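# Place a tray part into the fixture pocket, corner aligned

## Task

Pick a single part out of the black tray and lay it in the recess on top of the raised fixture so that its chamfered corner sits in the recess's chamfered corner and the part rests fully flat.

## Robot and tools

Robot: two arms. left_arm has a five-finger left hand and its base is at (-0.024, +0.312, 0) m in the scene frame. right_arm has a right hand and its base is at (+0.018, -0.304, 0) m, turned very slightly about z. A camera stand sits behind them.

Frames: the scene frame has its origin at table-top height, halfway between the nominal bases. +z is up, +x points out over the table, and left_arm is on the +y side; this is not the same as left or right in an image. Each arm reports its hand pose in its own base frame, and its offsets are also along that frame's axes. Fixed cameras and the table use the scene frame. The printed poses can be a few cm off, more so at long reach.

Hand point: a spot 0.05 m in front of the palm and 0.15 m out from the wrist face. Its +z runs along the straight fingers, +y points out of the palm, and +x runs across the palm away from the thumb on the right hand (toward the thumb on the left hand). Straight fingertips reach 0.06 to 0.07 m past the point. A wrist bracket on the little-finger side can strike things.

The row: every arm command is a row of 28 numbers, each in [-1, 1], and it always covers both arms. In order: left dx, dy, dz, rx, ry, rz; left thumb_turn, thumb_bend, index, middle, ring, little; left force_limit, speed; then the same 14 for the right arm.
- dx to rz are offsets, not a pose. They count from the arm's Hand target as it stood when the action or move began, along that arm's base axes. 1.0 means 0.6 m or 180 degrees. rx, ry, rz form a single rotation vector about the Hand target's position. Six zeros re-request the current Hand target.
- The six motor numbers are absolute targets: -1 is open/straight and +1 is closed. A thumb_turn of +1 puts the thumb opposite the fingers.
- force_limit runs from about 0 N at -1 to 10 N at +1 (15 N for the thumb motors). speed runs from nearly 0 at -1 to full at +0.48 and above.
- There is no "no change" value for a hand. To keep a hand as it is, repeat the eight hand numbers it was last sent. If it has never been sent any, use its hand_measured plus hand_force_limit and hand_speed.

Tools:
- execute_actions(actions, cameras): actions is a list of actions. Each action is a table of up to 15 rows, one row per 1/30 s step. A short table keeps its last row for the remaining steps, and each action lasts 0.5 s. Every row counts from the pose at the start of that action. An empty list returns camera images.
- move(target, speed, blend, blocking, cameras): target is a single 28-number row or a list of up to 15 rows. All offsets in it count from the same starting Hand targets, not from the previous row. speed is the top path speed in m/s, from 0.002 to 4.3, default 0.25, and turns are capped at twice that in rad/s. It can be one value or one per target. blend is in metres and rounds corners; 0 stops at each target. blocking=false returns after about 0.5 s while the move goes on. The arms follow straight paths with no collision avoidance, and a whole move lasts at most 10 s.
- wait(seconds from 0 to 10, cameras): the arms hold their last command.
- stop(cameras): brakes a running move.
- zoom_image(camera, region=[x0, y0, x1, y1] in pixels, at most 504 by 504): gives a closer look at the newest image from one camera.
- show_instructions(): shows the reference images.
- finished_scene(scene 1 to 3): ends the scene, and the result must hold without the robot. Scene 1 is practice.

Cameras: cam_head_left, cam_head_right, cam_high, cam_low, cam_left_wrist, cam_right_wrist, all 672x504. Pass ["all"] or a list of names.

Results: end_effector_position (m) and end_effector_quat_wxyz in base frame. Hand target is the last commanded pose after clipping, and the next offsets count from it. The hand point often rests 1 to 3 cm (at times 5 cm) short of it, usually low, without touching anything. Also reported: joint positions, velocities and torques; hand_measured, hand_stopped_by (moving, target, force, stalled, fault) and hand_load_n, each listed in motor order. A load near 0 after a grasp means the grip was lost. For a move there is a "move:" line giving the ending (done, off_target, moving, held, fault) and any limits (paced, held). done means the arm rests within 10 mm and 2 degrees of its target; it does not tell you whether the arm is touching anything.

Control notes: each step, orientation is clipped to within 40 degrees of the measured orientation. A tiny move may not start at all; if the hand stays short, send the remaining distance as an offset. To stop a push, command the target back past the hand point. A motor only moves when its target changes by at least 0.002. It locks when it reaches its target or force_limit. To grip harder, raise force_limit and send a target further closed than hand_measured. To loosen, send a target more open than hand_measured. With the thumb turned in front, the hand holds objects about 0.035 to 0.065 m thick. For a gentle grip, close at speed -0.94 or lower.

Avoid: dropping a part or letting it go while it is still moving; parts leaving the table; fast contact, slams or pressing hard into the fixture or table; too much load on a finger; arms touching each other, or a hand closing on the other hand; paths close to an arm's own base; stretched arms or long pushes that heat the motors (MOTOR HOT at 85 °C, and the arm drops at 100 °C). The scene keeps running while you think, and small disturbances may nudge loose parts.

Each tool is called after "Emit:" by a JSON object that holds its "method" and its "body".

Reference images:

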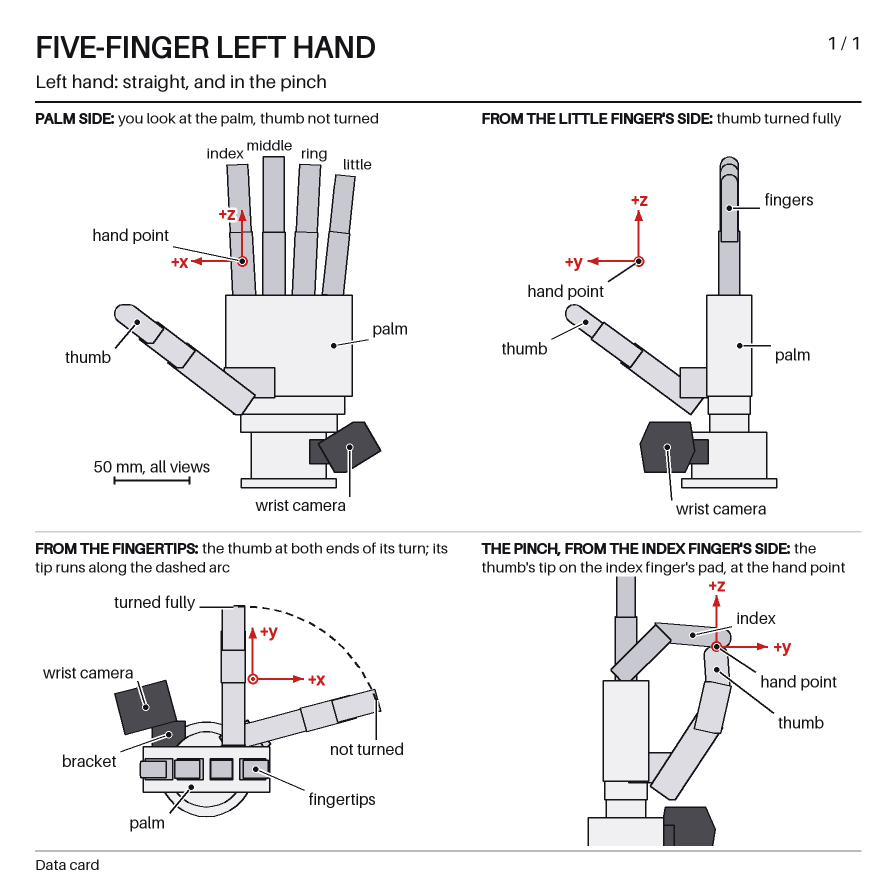

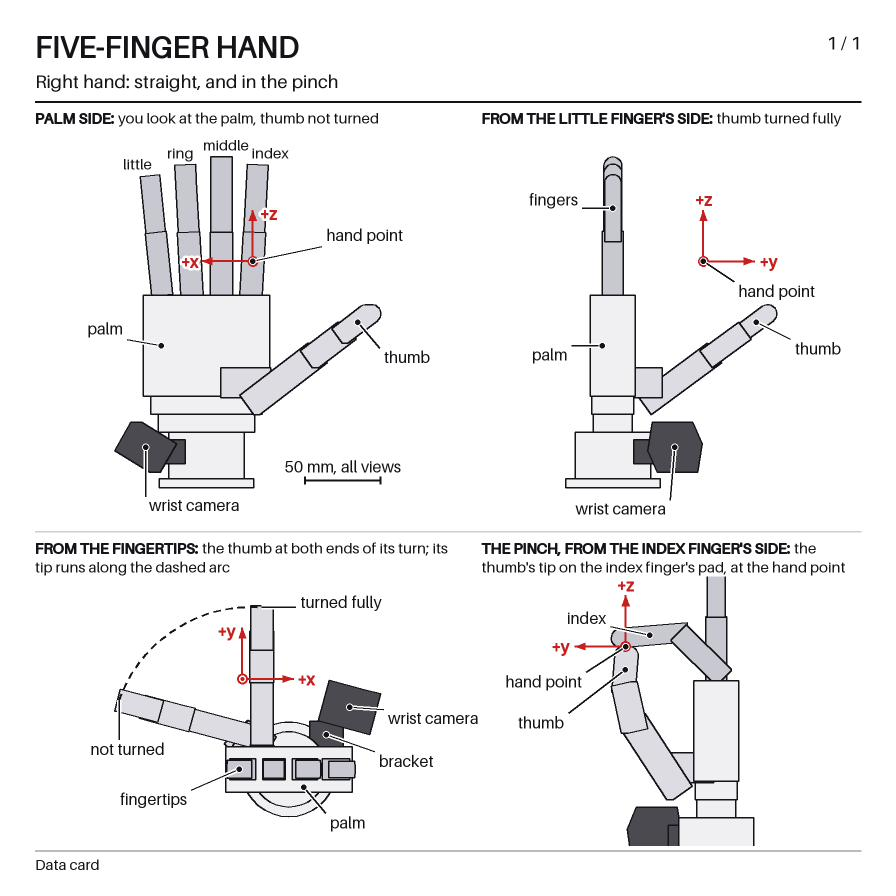

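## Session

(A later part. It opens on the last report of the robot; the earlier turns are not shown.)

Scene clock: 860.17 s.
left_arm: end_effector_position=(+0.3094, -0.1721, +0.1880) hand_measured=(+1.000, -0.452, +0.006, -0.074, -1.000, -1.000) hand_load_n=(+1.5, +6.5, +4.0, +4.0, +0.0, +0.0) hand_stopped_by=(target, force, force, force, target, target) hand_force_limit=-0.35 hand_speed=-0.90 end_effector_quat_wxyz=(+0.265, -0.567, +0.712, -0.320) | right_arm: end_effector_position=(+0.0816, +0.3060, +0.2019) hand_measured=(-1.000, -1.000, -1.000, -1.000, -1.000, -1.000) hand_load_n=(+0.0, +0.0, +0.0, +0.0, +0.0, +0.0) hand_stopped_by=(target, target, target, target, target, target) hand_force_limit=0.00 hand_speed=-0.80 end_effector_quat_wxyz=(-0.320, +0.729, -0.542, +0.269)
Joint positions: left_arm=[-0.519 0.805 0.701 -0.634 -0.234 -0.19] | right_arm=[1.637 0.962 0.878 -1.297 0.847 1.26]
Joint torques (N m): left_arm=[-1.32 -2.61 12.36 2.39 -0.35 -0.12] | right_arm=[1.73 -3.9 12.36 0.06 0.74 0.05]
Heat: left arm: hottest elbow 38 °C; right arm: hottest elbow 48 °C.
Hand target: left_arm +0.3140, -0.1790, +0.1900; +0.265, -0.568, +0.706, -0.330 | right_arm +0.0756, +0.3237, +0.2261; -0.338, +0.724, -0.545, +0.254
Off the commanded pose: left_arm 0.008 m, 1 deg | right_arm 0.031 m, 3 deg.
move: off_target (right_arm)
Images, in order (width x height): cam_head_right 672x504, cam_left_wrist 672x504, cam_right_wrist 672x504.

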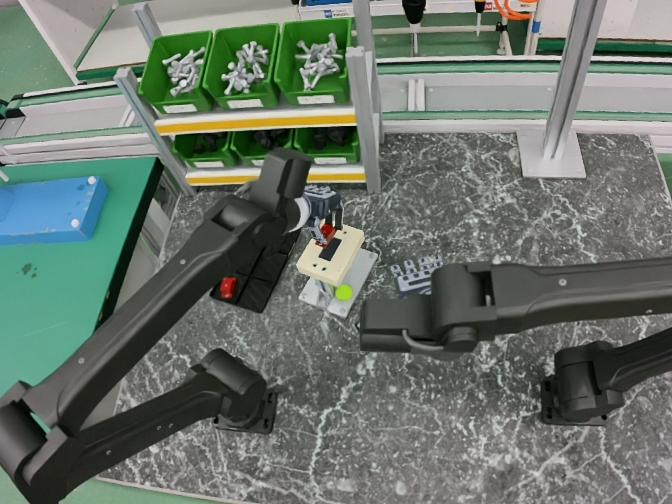

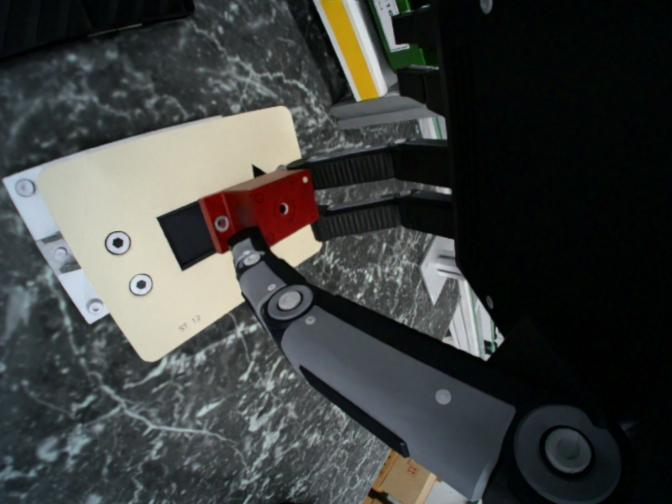

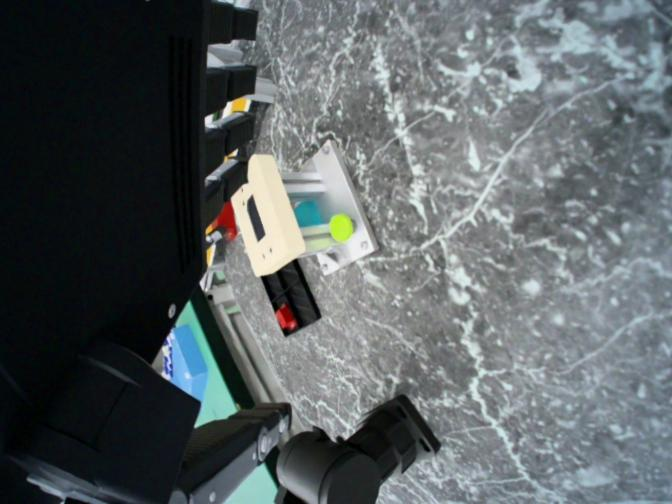

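Emit:
{"method": "move", "body": {"target": [-0.0117,-0.0117,-0.03,0,0,0,1,-0.25,0.3,0.3,-1,-1,-0.35,-0.9,0,0,0,0,0,0,-1,-1,-1,-1,-1,-1,0,-0.8], "speed": 0.1, "cameras": ["cam_left_wrist","cam_right_wrist","cam_head_right"]}}

Emit:
{"method": "zoom_image", "body": {"camera": "cam_left_wrist", "region": [120, 100, 370, 288]}}

Emit:
{"method": "zoom_image", "body": {"camera": "cam_right_wrist", "region": [210, 140, 330, 290]}}

Emit:
{"method": "zoom_image", "body": {"camera": "cam_head_right", "region": [300, 210, 370, 280]}}

Scene clock: 899.43 s.
left_arm: end_effector_position=(+0.3028, -0.1793, +0.1711) hand_measured=(+1.000, -0.452, +0.006, -0.074, -1.000, -1.000) hand_load_n=(+1.0, +6.5, +4.0, +4.0, +0.0, +0.0) hand_stopped_by=(target, force, force, force, target, target) hand_force_limit=-0.35 hand_speed=-0.90 end_effector_quat_wxyz=(+0.265, -0.566, +0.711, -0.321) | right_arm: end_effector_position=(+0.0816, +0.3060, +0.2019) hand_measured=(-1.000, -1.000, -1.000, -1.000, -1.000, -1.000) hand_load_n=(+0.0, +0.0, +0.0, +0.0, +0.0, +0.0) hand_stopped_by=(target, target, target, target, target, target) hand_force_limit=0.00 hand_speed=-0.80 end_effector_quat_wxyz=(-0.320, +0.729, -0.542, +0.269)
Joint positions: left_arm=[-0.559 0.806 0.657 -0.594 -0.264 -0.216] | right_arm=[1.637 0.962 0.878 -1.297 0.847 1.26]
Joint torques (N m): left_arm=[-1.32 -2.43 12.15 2.3 -0.39 -0.12] | right_arm=[1.9 -3.6 12.37 0.09 0.74 0.06]
Heat: left arm: hottest elbow 37 °C; right arm: hottest elbow 49 °C.
Hand target: left_arm +0.3069, -0.1861, +0.1721; +0.265, -0.568, +0.706, -0.330 | right_arm +0.0756, +0.3237, +0.2261; -0.338, +0.724, -0.545, +0.254
Off the commanded pose: left_arm 0.008 m, 1 deg | right_arm 0.031 m, 3 deg.
move: off_target (right_arm)
Images, in order (width x height): cam_head_right 672x504, cam_left_wrist 672x504, cam_right_wrist 672x504.

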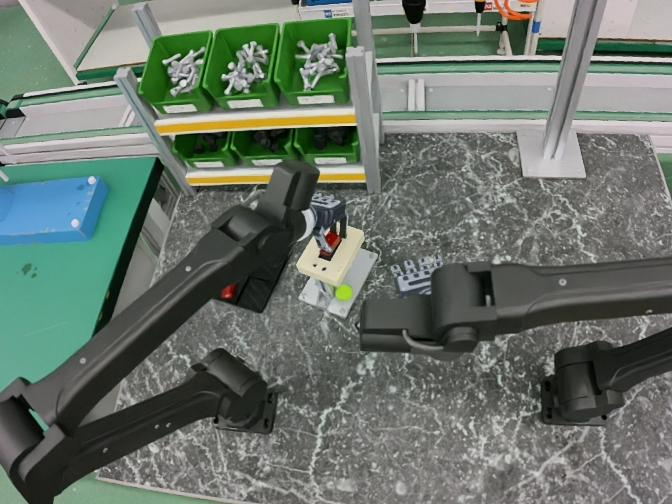

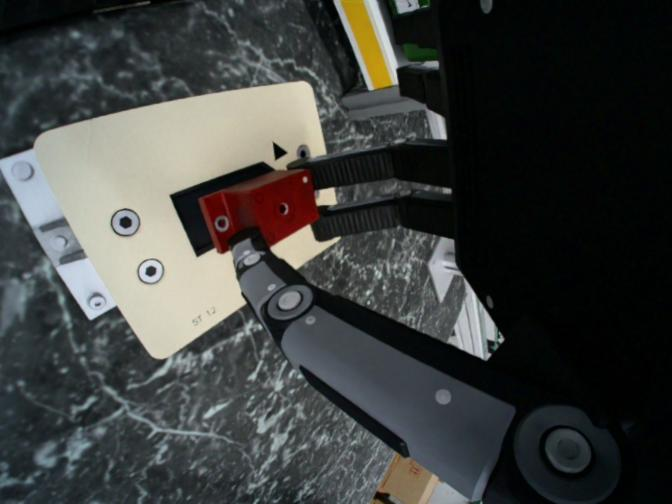

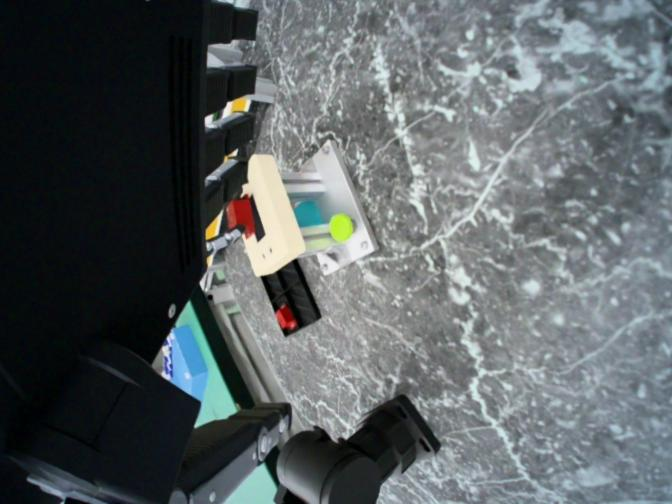

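Scaled by 2.016 from the camera's 672x504 image, which has a finer 960x720 frame.

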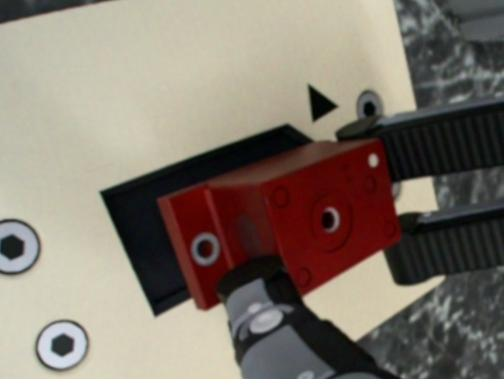

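Scaled by 3.360 from the camera's 672x504 image, which has a finer 960x720 frame.

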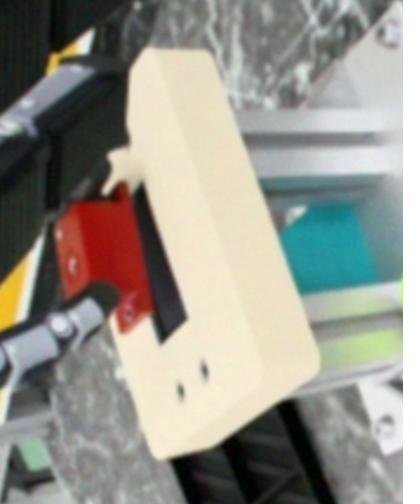

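Scaled by 7.200 from the camera's 672x504 image, which has a finer 960x720 frame.

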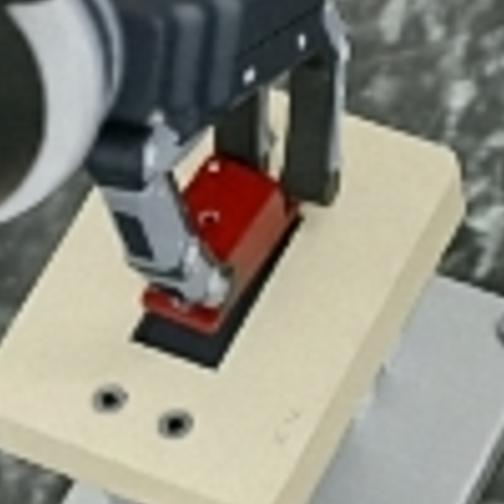

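Emit:
{"method": "move", "body": {"target": [-0.0063,0.0022,-0.0135,0,0,0,1,-0.25,0.3,0.3,-1,-1,-0.35,-0.9,0,0,0,0,0,0,-1,-1,-1,-1,-1,-1,0,-0.8], "speed": 0.06, "cameras": ["cam_left_wrist","cam_right_wrist","cam_head_right"]}}

Emit:
{"method": "zoom_image", "body": {"camera": "cam_left_wrist", "region": [150, 120, 350, 270]}}

Emit:
{"method": "zoom_image", "body": {"camera": "cam_right_wrist", "region": [220, 160, 300, 260]}}

Emit:
{"method": "zoom_image", "body": {"camera": "cam_head_right", "region": [308, 222, 358, 272]}}

Scene clock: 950.70 s.
left_arm: end_effector_position=(+0.3011, -0.1792, +0.1637) hand_measured=(+1.000, -0.450, +0.008, -0.074, -1.000, -1.000) hand_load_n=(+0.0, +1.0, +0.0, +0.0, +0.0, +0.0) hand_stopped_by=(target, force, force, force, target, target) hand_force_limit=-0.35 hand_speed=-0.90 end_effector_quat_wxyz=(+0.265, -0.566, +0.712, -0.320) | right_arm: end_effector_position=(+0.0816, +0.3060, +0.2019) hand_measured=(-1.000, -1.000, -1.000, -1.000, -1.000, -1.000) hand_load_n=(+0.0, +0.0, +0.0, +0.0, +0.0, +0.0) hand_stopped_by=(target, target, target, target, target, target) hand_force_limit=0.00 hand_speed=-0.80 end_effector_quat_wxyz=(-0.320, +0.729, -0.542, +0.269)
Joint positions: left_arm=[-0.563 0.806 0.638 -0.577 -0.267 -0.219] | right_arm=[1.637 0.962 0.878 -1.297 0.847 1.26]
Joint torques (N m): left_arm=[-1.38 -3.08 11.55 2.35 -0.37 -0.13] | right_arm=[1.67 -3.78 12.41 0.09 0.73 0.03]
Heat: left arm: hottest elbow 37 °C; right arm: hottest elbow 49 °C.
Hand target: left_arm +0.3032, -0.1848, +0.1640; +0.265, -0.568, +0.706, -0.330 | right_arm +0.0756, +0.3237, +0.2261; -0.338, +0.724, -0.545, +0.254
Off the commanded pose: left_arm 0.006 m, 1 deg | right_arm 0.031 m, 3 deg.
move: off_target (right_arm)
Images, in order (width x height): cam_head_right 672x504, cam_left_wrist 672x504, cam_right_wrist 672x504.

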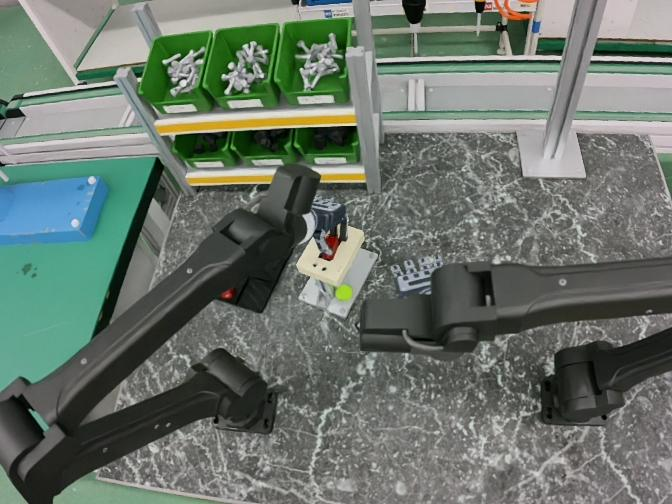

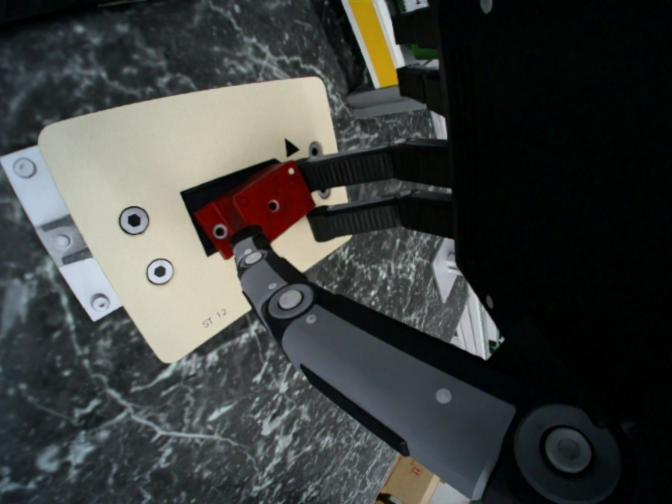

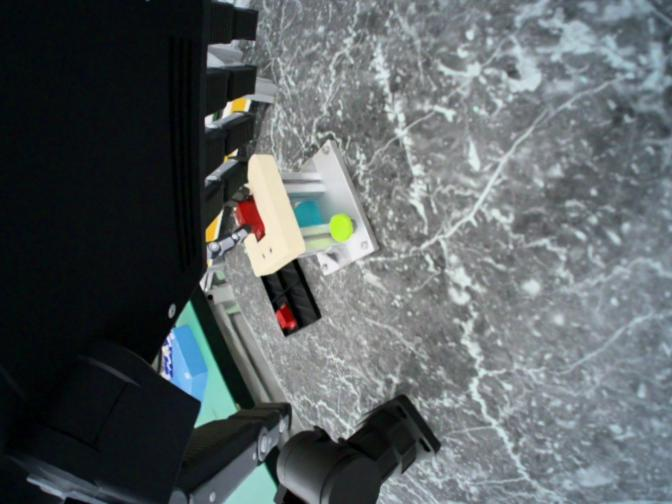

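Scaled by 2.520 from the camera's 672x504 image, which has a finer 960x720 frame.

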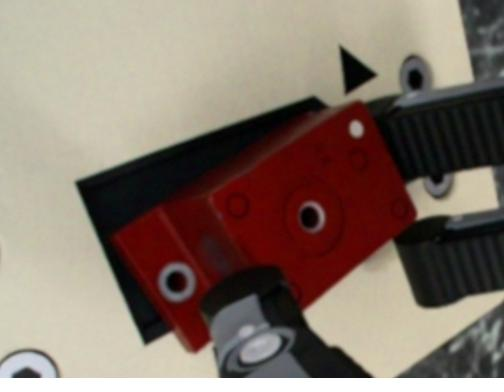

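Scaled by 5.040 from the camera's 672x504 image, which has a finer 960x720 frame.

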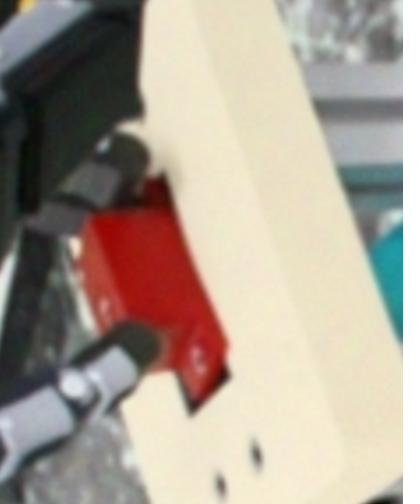

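Scaled by 10.080 from the camera's 672x504 image, which has a finer 960x720 frame.

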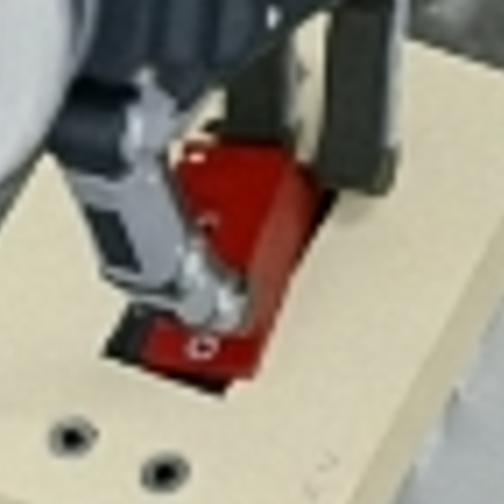

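Emit:
{"method": "execute_actions", "body": {"actions": [[[0,0,0,0,0,0,1,-0.2,0.35,0.35,-1,-1,-0.35,-0.9,0,0,0,0,0,0,-1,-1,-1,-1,-1,-1,0,-0.8]],[[0,0,0,0,0,0,1,-0.2,0.35,0.35,-1,-1,-0.35,-0.9,0,0,0,0,0,0,-1,-1,-1,-1,-1,-1,0,-0.8]]], "cameras": ["cam_left_wrist","cam_right_wrist","cam_head_right"]}}

Emit:
{"method": "zoom_image", "body": {"camera": "cam_left_wrist", "region": [150, 120, 350, 270]}}

Emit:
{"method": "zoom_image", "body": {"camera": "cam_right_wrist", "region": [220, 160, 300, 260]}}

Emit:
{"method": "zoom_image", "body": {"camera": "cam_head_right", "region": [308, 222, 358, 272]}}

Scene clock: 983.63 s.
left_arm: end_effector_position=(+0.3012, -0.1792, +0.1635) hand_measured=(+1.000, -0.430, +0.350, -0.048, -1.000, -1.000) hand_load_n=(+1.0, +5.0, +0.0, +5.5, +0.0, +0.0) hand_stopped_by=(target, force, target, force, target, target) hand_force_limit=-0.35 hand_speed=-0.90 end_effector_quat_wxyz=(+0.265, -0.567, +0.711, -0.320) | right_arm: end_effector_position=(+0.0816, +0.3060, +0.2019) hand_measured=(-1.000, -1.000, -1.000, -1.000, -1.000, -1.000) hand_load_n=(+0.0, +0.0, +0.0, +0.0, +0.0, +0.0) hand_stopped_by=(target, target, target, target, target, target) hand_force_limit=0.00 hand_speed=-0.80 end_effector_quat_wxyz=(-0.320, +0.729, -0.542, +0.269)
Joint positions: left_arm=[-0.563 0.806 0.637 -0.576 -0.267 -0.22] | right_arm=[1.637 0.962 0.878 -1.297 0.847 1.26]
Joint torques (N m): left_arm=[-1.32 -3.02 11.59 2.32 -0.37 -0.13] | right_arm=[1.55 -3.9 12.37 0.13 0.73 0.05]
Heat: left arm: hottest elbow 38 °C; right arm: hottest elbow 49 °C.
Hand target: left_arm +0.3032, -0.1847, +0.1640; +0.265, -0.568, +0.706, -0.330 | right_arm +0.0756, +0.3237, +0.2261; -0.338, +0.724, -0.545, +0.254
Off the commanded pose: left_arm 0.006 m, 1 deg | right_arm 0.031 m, 3 deg.
Step readings (end_effector_position of left_arm | right_arm):
0: (+0.3011, -0.1792, +0.1637) | (+0.0816, +0.3060, +0.2019)
1: (+0.3011, -0.1792, +0.1637) | (+0.0816, +0.3060, +0.2019)
2: (+0.3011, -0.1792, +0.1637) | (+0.0816, +0.3060, +0.2019)
4: (+0.3011, -0.1792, +0.1637) | (+0.0816, +0.3060, +0.2019)
8: (+0.3012, -0.1792, +0.1635) | (+0.0816, +0.3060, +0.2019)
15: (+0.3012, -0.1792, +0.1635) | (+0.0816, +0.3060, +0.2019)
16: (+0.3012, -0.1792, +0.1635) | (+0.0816, +0.3060, +0.2019)
17: (+0.3012, -0.1792, +0.1635) | (+0.0816, +0.3060, +0.2019)
19: (+0.3012, -0.1792, +0.1635) | (+0.0816, +0.3060, +0.2019)
23: (+0.3012, -0.1792, +0.1635) | (+0.0816, +0.3060, +0.2019)
30: (+0.3012, -0.1792, +0.1635) | (+0.0816, +0.3060, +0.2019)
Images, in order (width x height): cam_head_right 672x504, cam_left_wrist 672x504, cam_right_wrist 672x504.

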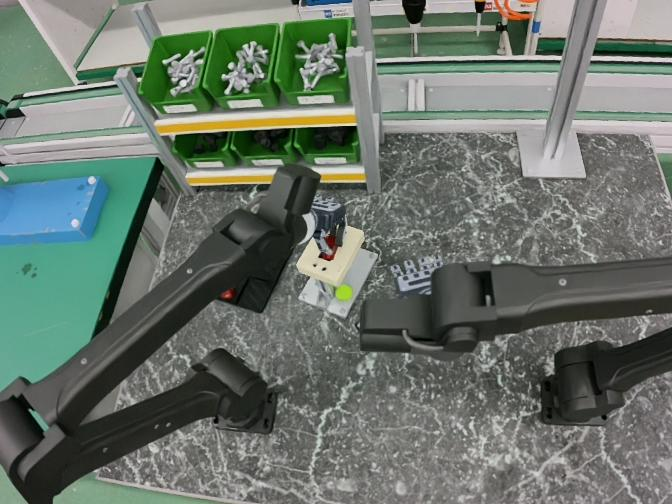

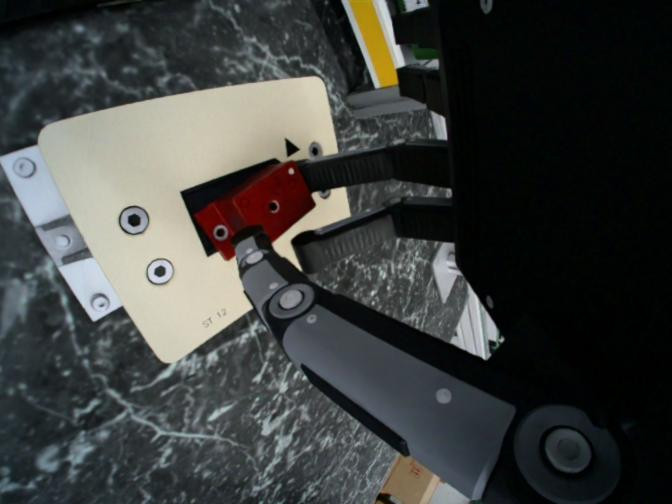

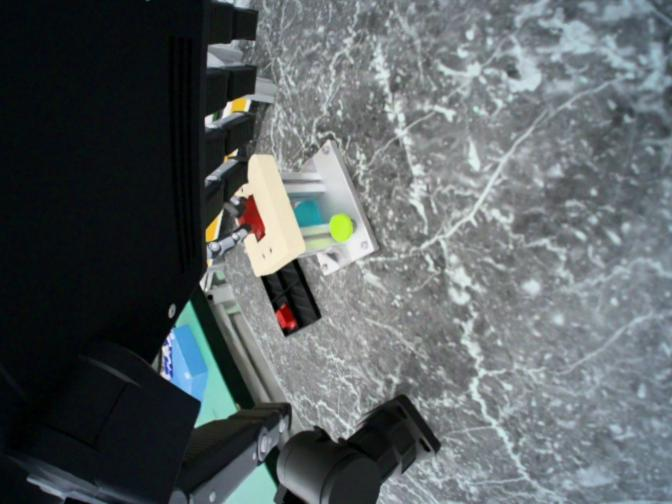

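Scaled by 2.520 from the camera's 672x504 image, which has a finer 960x720 frame.

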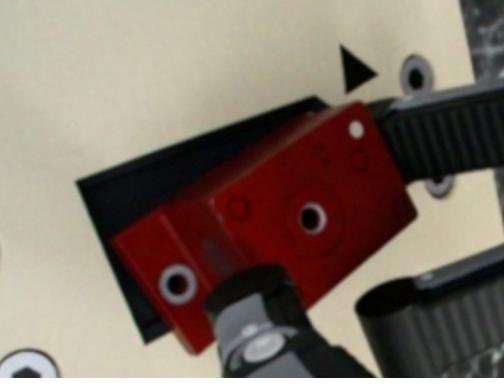

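Scaled by 5.040 from the camera's 672x504 image, which has a finer 960x720 frame.

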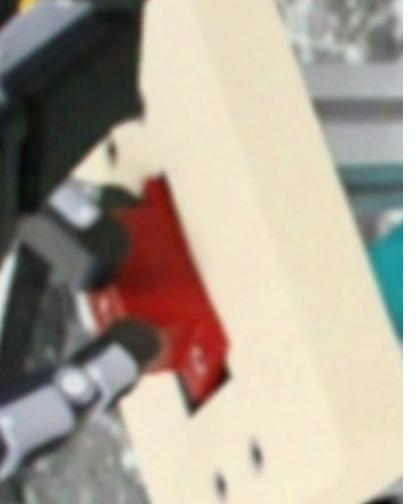

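Scaled by 10.080 from the camera's 672x504 image, which has a finer 960x720 frame.

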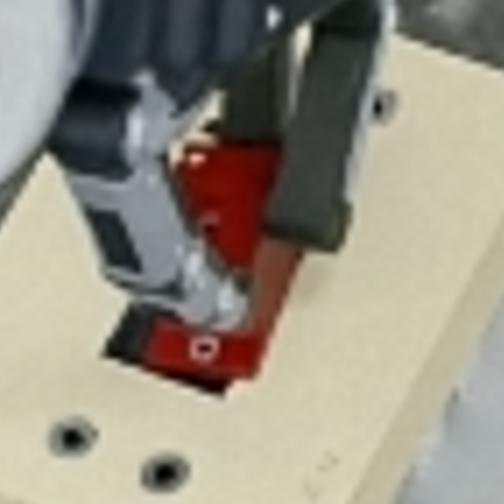

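Emit:
{"method": "move", "body": {"target": [0.005,0,0.035,0,0,0,1,-0.2,0.35,0.35,-1,-1,-0.35,-0.9,0,0,0,0,0,0,-1,-1,-1,-1,-1,-1,0,-0.8], "speed": 0.05, "cameras": ["cam_left_wrist","cam_head_right","cam_right_wrist"]}}

Emit:
{"method": "zoom_image", "body": {"camera": "cam_left_wrist", "region": [150, 120, 350, 270]}}

Emit:
{"method": "zoom_image", "body": {"camera": "cam_head_right", "region": [308, 222, 358, 272]}}

Scene clock: 1050.27 s.
left_arm: end_effector_position=(+0.3002, -0.1786, +0.1633) hand_measured=(+1.000, -0.430, +0.350, -0.048, -1.000, -1.000) hand_load_n=(+1.0, +4.0, +0.0, +6.0, +0.0, +0.0) hand_stopped_by=(target, force, target, force, target, target) hand_force_limit=-0.35 hand_speed=-0.90 end_effector_quat_wxyz=(+0.265, -0.567, +0.712, -0.318) | right_arm: end_effector_position=(+0.0816, +0.3060, +0.2019) hand_measured=(-1.000, -1.000, -1.000, -1.000, -1.000, -1.000) hand_load_n=(+0.0, +0.0, +0.0, +0.0, +0.0, +0.0) hand_stopped_by=(target, target, target, target, target, target) hand_force_limit=0.00 hand_speed=-0.80 end_effector_quat_wxyz=(-0.320, +0.729, -0.542, +0.269)
Joint positions: left_arm=[-0.563 0.806 0.639 -0.584 -0.267 -0.22] | right_arm=[1.637 0.962 0.878 -1.297 0.847 1.26]
Joint torques (N m): left_arm=[-0.73 -3.31 16.28 0.47 -0.13 -0.08] | right_arm=[1.61 -3.66 12.42 0.14 0.75 0.04]
Heat: left arm: hottest elbow 39 °C; right arm: hottest elbow 50 °C.
Hand target: left_arm +0.3062, -0.1847, +0.1849; +0.265, -0.568, +0.706, -0.330 | right_arm +0.0756, +0.3237, +0.2261; -0.338, +0.724, -0.545, +0.254
Off the commanded pose: left_arm 0.023 m, 2 deg | right_arm 0.031 m, 3 deg.
move: off_target (left_arm, right_arm)
Images, in order (width x height): cam_head_right 672x504, cam_left_wrist 672x504, cam_right_wrist 672x504.

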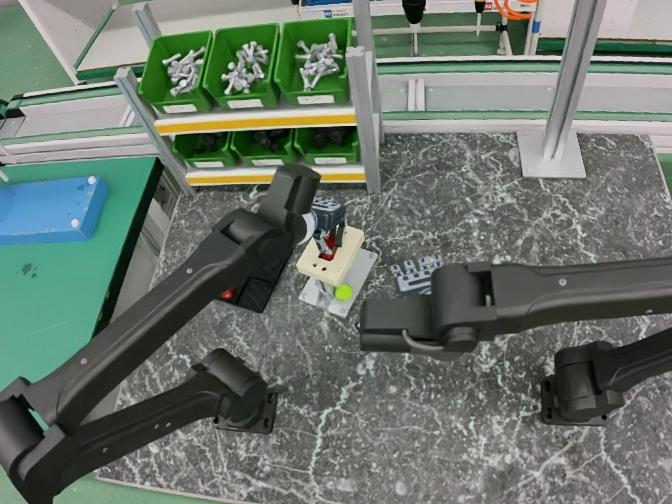

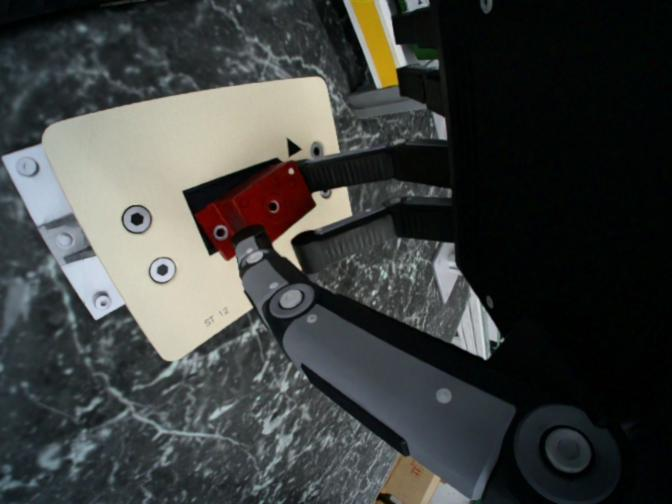

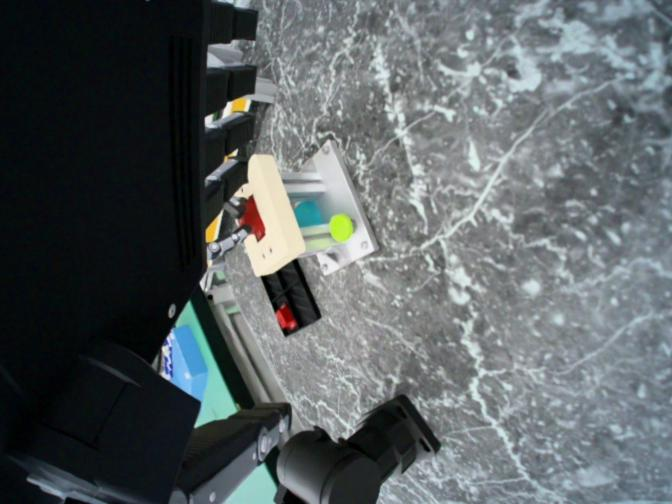

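Scaled by 2.520 from the camera's 672x504 image, which has a finer 960x720 frame.

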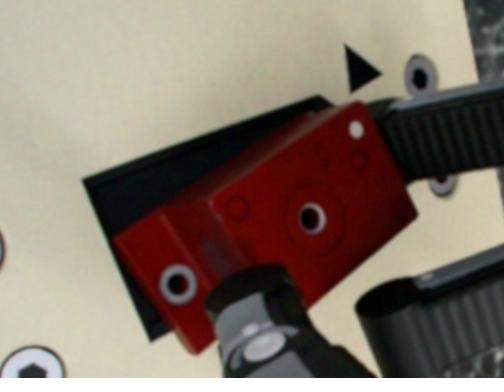

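Scaled by 10.080 from the camera's 672x504 image, which has a finer 960x720 frame.

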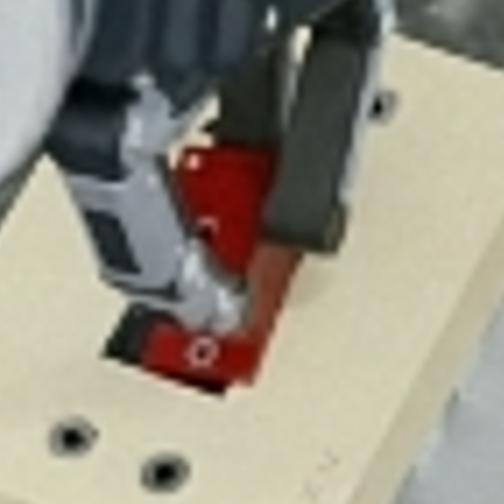

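Emit:
{"method": "move", "body": {"target": [0.01,0,0.03,0,0,0,1,-0.2,-0.1,0.35,-1,-1,-0.35,-0.9,0,0,0,0,0,0,-1,-1,-1,-1,-1,-1,0,-0.8], "speed": 0.05, "cameras": ["cam_left_wrist"]}}

Emit:
{"method": "zoom_image", "body": {"camera": "cam_left_wrist", "region": [150, 120, 350, 270]}}

Scene clock: 1071.93 s.
left_arm: end_effector_position=(+0.3009, -0.1806, +0.1794) hand_measured=(+1.000, -0.428, -0.100, -0.048, -1.000, -1.000) hand_load_n=(+0.0, +0.0, +0.0, +0.0, +0.0, +0.0) hand_stopped_by=(target, force, target, force, target, target) hand_force_limit=-0.35 hand_speed=-0.90 end_effector_quat_wxyz=(+0.260, -0.567, +0.714, -0.318) | right_arm: end_effector_position=(+0.0816, +0.3060, +0.2019) hand_measured=(-1.000, -1.000, -1.000, -1.000, -1.000, -1.000) hand_load_n=(+0.0, +0.0, +0.0, +0.0, +0.0, +0.0) hand_stopped_by=(target, target, target, target, target, target) hand_force_limit=0.00 hand_speed=-0.80 end_effector_quat_wxyz=(-0.320, +0.729, -0.542, +0.269)
Joint positions: left_arm=[-0.561 0.806 0.683 -0.632 -0.257 -0.22] | right_arm=[1.637 0.962 0.878 -1.297 0.847 1.26]
Joint torques (N m): left_arm=[0.03 -2.61 17.01 0.81 -0.17 -0.01] | right_arm=[1.67 -3.78 12.46 0.09 0.74 0.03]
Heat: left arm: hottest elbow 39 °C; right arm: hottest elbow 50 °C.
Hand target: left_arm +0.3122, -0.1848, +0.2029; +0.265, -0.568, +0.706, -0.330 | right_arm +0.0756, +0.3237, +0.2261; -0.338, +0.724, -0.545, +0.254
Off the commanded pose: left_arm 0.026 m, 2 deg | right_arm 0.031 m, 3 deg.
move: off_target (left_arm, right_arm)
Images, in order (width x height): cam_left_wrist 672x504.

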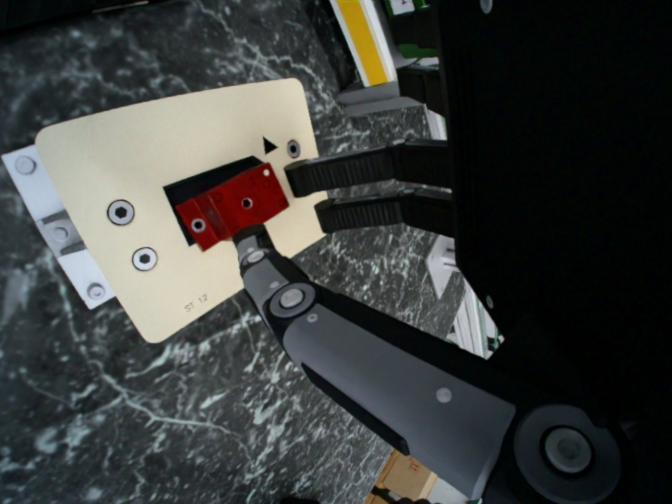

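Scaled by 2.520 from the camera's 672x504 image, which has a finer 960x720 frame.

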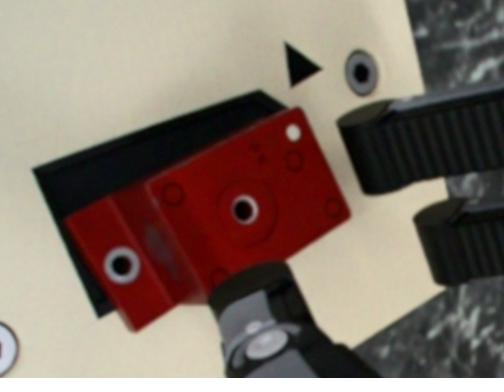

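Emit:
{"method": "move", "body": {"target": [[-0.0128,0.0263,-0.0215,0,0,0,1,-0.85,-0.1,-0.2,-1,-1,-0.35,-0.9,0,0,0,0,0,0,-1,-1,-1,-1,-1,-1,0,-0.8]], "speed": 0.05, "cameras": ["cam_left_wrist"]}}

Emit:
{"method": "zoom_image", "body": {"camera": "cam_left_wrist", "region": [150, 120, 350, 270]}}

Scene clock: 1140.37 s.
left_arm: end_effector_position=(+0.3036, -0.1727, +0.1869) hand_measured=(+1.000, -0.850, -0.100, -0.200, -1.000, -1.000) hand_load_n=(+0.0, +0.0, +0.0, +0.0, +0.0, +0.0) hand_stopped_by=(target, target, target, target, target, target) hand_force_limit=-0.35 hand_speed=-0.90 end_effector_quat_wxyz=(+0.260, -0.570, +0.707, -0.328) | right_arm: end_effector_position=(+0.0816, +0.3060, +0.2019) hand_measured=(-1.000, -1.000, -1.000, -1.000, -1.000, -1.000) hand_load_n=(+0.0, +0.0, +0.0, +0.0, +0.0, +0.0) hand_stopped_by=(target, target, target, target, target, target) hand_force_limit=0.00 hand_speed=-0.80 end_effector_quat_wxyz=(-0.320, +0.729, -0.542, +0.269)
Joint positions: left_arm=[-0.523 0.782 0.683 -0.632 -0.228 -0.208] | right_arm=[1.637 0.962 0.878 -1.297 0.847 1.26]
Joint torques (N m): left_arm=[0.15 -3.96 12.19 1.43 -0.14 0.13] | right_arm=[1.67 -3.72 12.4 0.1 0.74 0.04]
Motor temperatures (°C): left_arm=[21 22 42 23 21 21] | right_arm=[20 21 50 22 25 22]
Heat: left arm: hottest elbow 42 °C; right arm: hottest elbow 50 °C.
Hand target: left_arm +0.3045, -0.1690, +0.1900; +0.265, -0.568, +0.706, -0.330 | right_arm +0.0756, +0.3237, +0.2261; -0.338, +0.724, -0.545, +0.254
Off the commanded pose: left_arm 0.005 m, 1 deg | right_arm 0.031 m, 3 deg.
move: off_target (right_arm)
Images, in order (width x height): cam_left_wrist 672x504.

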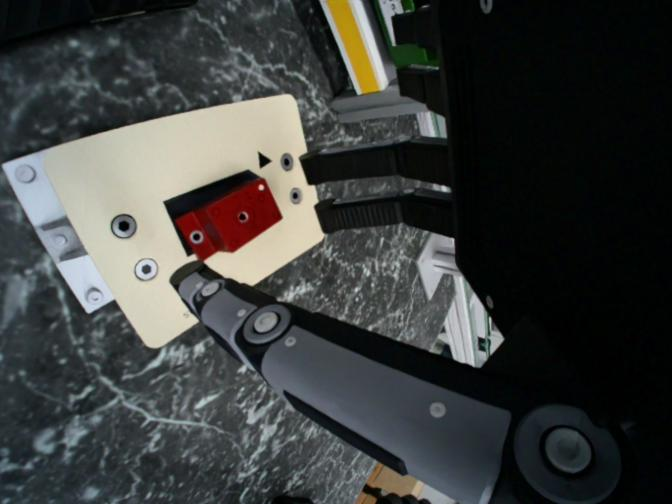

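Scaled by 2.520 from the camera's 672x504 image, which has a finer 960x720 frame.

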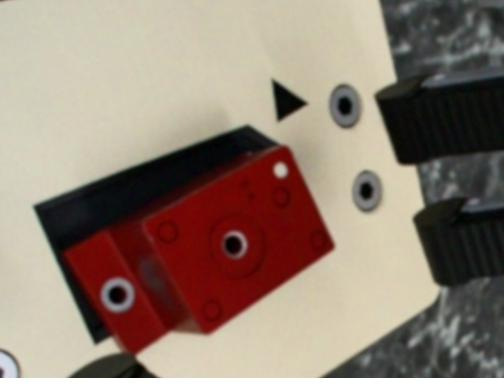

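Emit:
{"method": "move", "body": {"target": [0.001,0.0033,-0.048,0,0,0,1,-0.85,-0.1,-0.2,-1,-1,-0.35,-0.9,0,0,0,0,0,0,-1,-1,-1,-1,-1,-1,0,-0.8], "speed": 0.05, "cameras": ["cam_left_wrist"]}}

Emit:
{"method": "zoom_image", "body": {"camera": "cam_left_wrist", "region": [150, 120, 350, 270]}}

Scene clock: 1158.67 s.
left_arm: end_effector_position=(+0.3016, -0.1691, +0.1624) hand_measured=(+1.000, -0.850, -0.100, -0.200, -1.000, -1.000) hand_load_n=(+0.0, +0.0, +0.0, -0.5, +0.0, +0.0) hand_stopped_by=(target, target, target, target, target, target) hand_force_limit=-0.35 hand_speed=-0.90 end_effector_quat_wxyz=(+0.260, -0.571, +0.707, -0.327) | right_arm: end_effector_position=(+0.0816, +0.3060, +0.2019) hand_measured=(-1.000, -1.000, -1.000, -1.000, -1.000, -1.000) hand_load_n=(+0.0, +0.0, +0.0, +0.0, +0.0, +0.0) hand_stopped_by=(target, target, target, target, target, target) hand_force_limit=0.00 hand_speed=-0.80 end_effector_quat_wxyz=(-0.320, +0.729, -0.542, +0.269)
Joint positions: left_arm=[-0.514 0.782 0.619 -0.568 -0.221 -0.202] | right_arm=[1.637 0.962 0.878 -1.297 0.847 1.26]
Joint torques (N m): left_arm=[0.15 -2.96 11.41 2.18 -0.13 0.12] | right_arm=[1.67 -3.72 12.42 0.06 0.73 0.03]
Heat: left arm: hottest elbow 42 °C; right arm: hottest elbow 50 °C.
Hand target: left_arm +0.3051, -0.1669, +0.1612; +0.265, -0.568, +0.706, -0.330 | right_arm +0.0756, +0.3237, +0.2261; -0.338, +0.724, -0.545, +0.254
Off the commanded pose: left_arm 0.004 m, 1 deg | right_arm 0.031 m, 3 deg.
move: off_target (right_arm)
Images, in order (width x height): cam_left_wrist 672x504.

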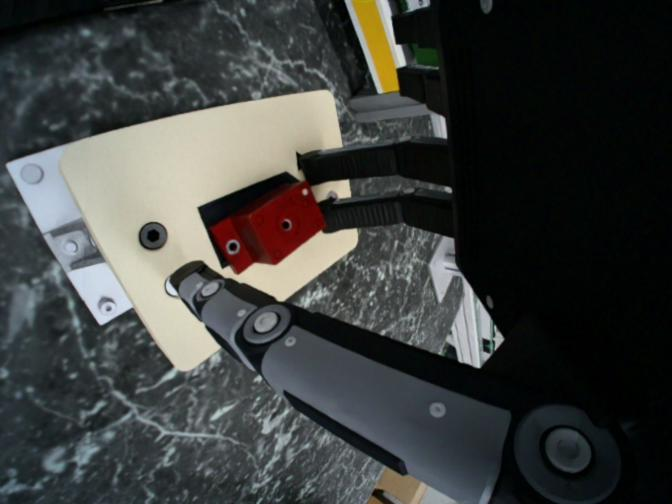

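Scaled by 2.520 from the camera's 672x504 image, which has a finer 960x720 frame.

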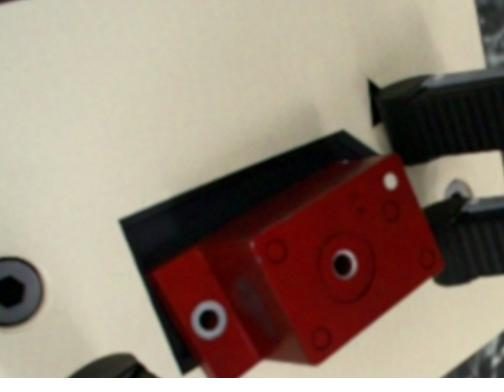

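Emit:
{"method": "move", "body": {"target": [[0,0,0,0,0,0,1,-0.85,0,-0.1,-1,-1,-0.35,-0.9,0,0,0,0,0,0,-1,-1,-1,-1,-1,-1,0,-0.8],[0,0,0,0,0,0,1,-0.25,0,-0.1,-1,-1,-0.6,-0.9,0,0,0,0,0,0,-1,-1,-1,-1,-1,-1,0,-0.8]], "speed": 0.05, "cameras": ["cam_left_wrist"]}}

Emit:
{"method": "zoom_image", "body": {"camera": "cam_left_wrist", "region": [150, 120, 350, 270]}}

Scene clock: 1176.90 s.
left_arm: end_effector_position=(+0.3021, -0.1697, +0.1626) hand_measured=(+1.000, -0.478, +0.000, -0.100, -1.000, -1.000) hand_load_n=(-1.0, +3.5, +5.0, +0.0, +0.0, +0.0) hand_stopped_by=(target, force, target, target, target, target) hand_force_limit=-0.60 hand_speed=-0.90 end_effector_quat_wxyz=(+0.260, -0.570, +0.707, -0.329) | right_arm: end_effector_position=(+0.0816, +0.3060, +0.2019) hand_measured=(-1.000, -1.000, -1.000, -1.000, -1.000, -1.000) hand_load_n=(+0.0, +0.0, +0.0, +0.0, +0.0, +0.0) hand_stopped_by=(target, target, target, target, target, target) hand_force_limit=0.00 hand_speed=-0.80 end_effector_quat_wxyz=(-0.320, +0.729, -0.542, +0.269)
Joint positions: left_arm=[-0.514 0.782 0.618 -0.564 -0.22 -0.202] | right_arm=[1.637 0.962 0.878 -1.297 0.847 1.26]
Joint torques (N m): left_arm=[0.15 -2.96 11.49 2.07 -0.18 0.13] | right_arm=[1.67 -3.78 12.4 0.13 0.73 0.03]
Heat: left arm: hottest elbow 42 °C; right arm: hottest elbow 51 °C.
Hand target: left_arm +0.3050, -0.1671, +0.1613; +0.265, -0.568, +0.706, -0.330 | right_arm +0.0756, +0.3237, +0.2261; -0.338, +0.724, -0.545, +0.254
Off the commanded pose: left_arm 0.004 m, 1 deg | right_arm 0.031 m, 3 deg.
move: off_target (right_arm)
Images, in order (width x height): cam_left_wrist 672x504.

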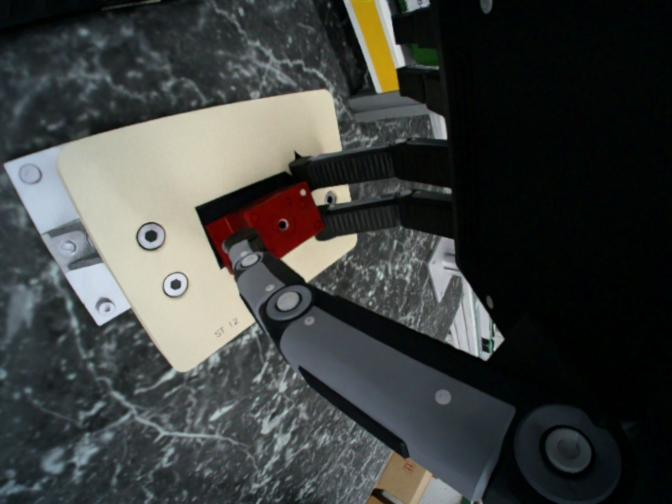

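Scaled by 2.520 from the camera's 672x504 image, which has a finer 960x720 frame.

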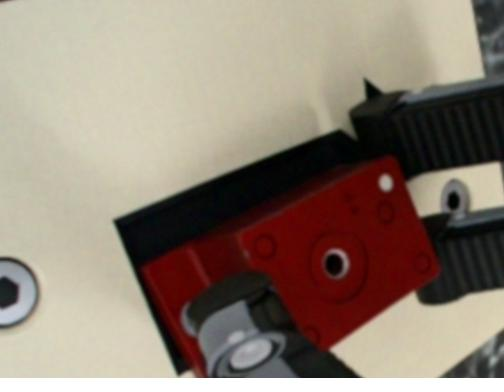

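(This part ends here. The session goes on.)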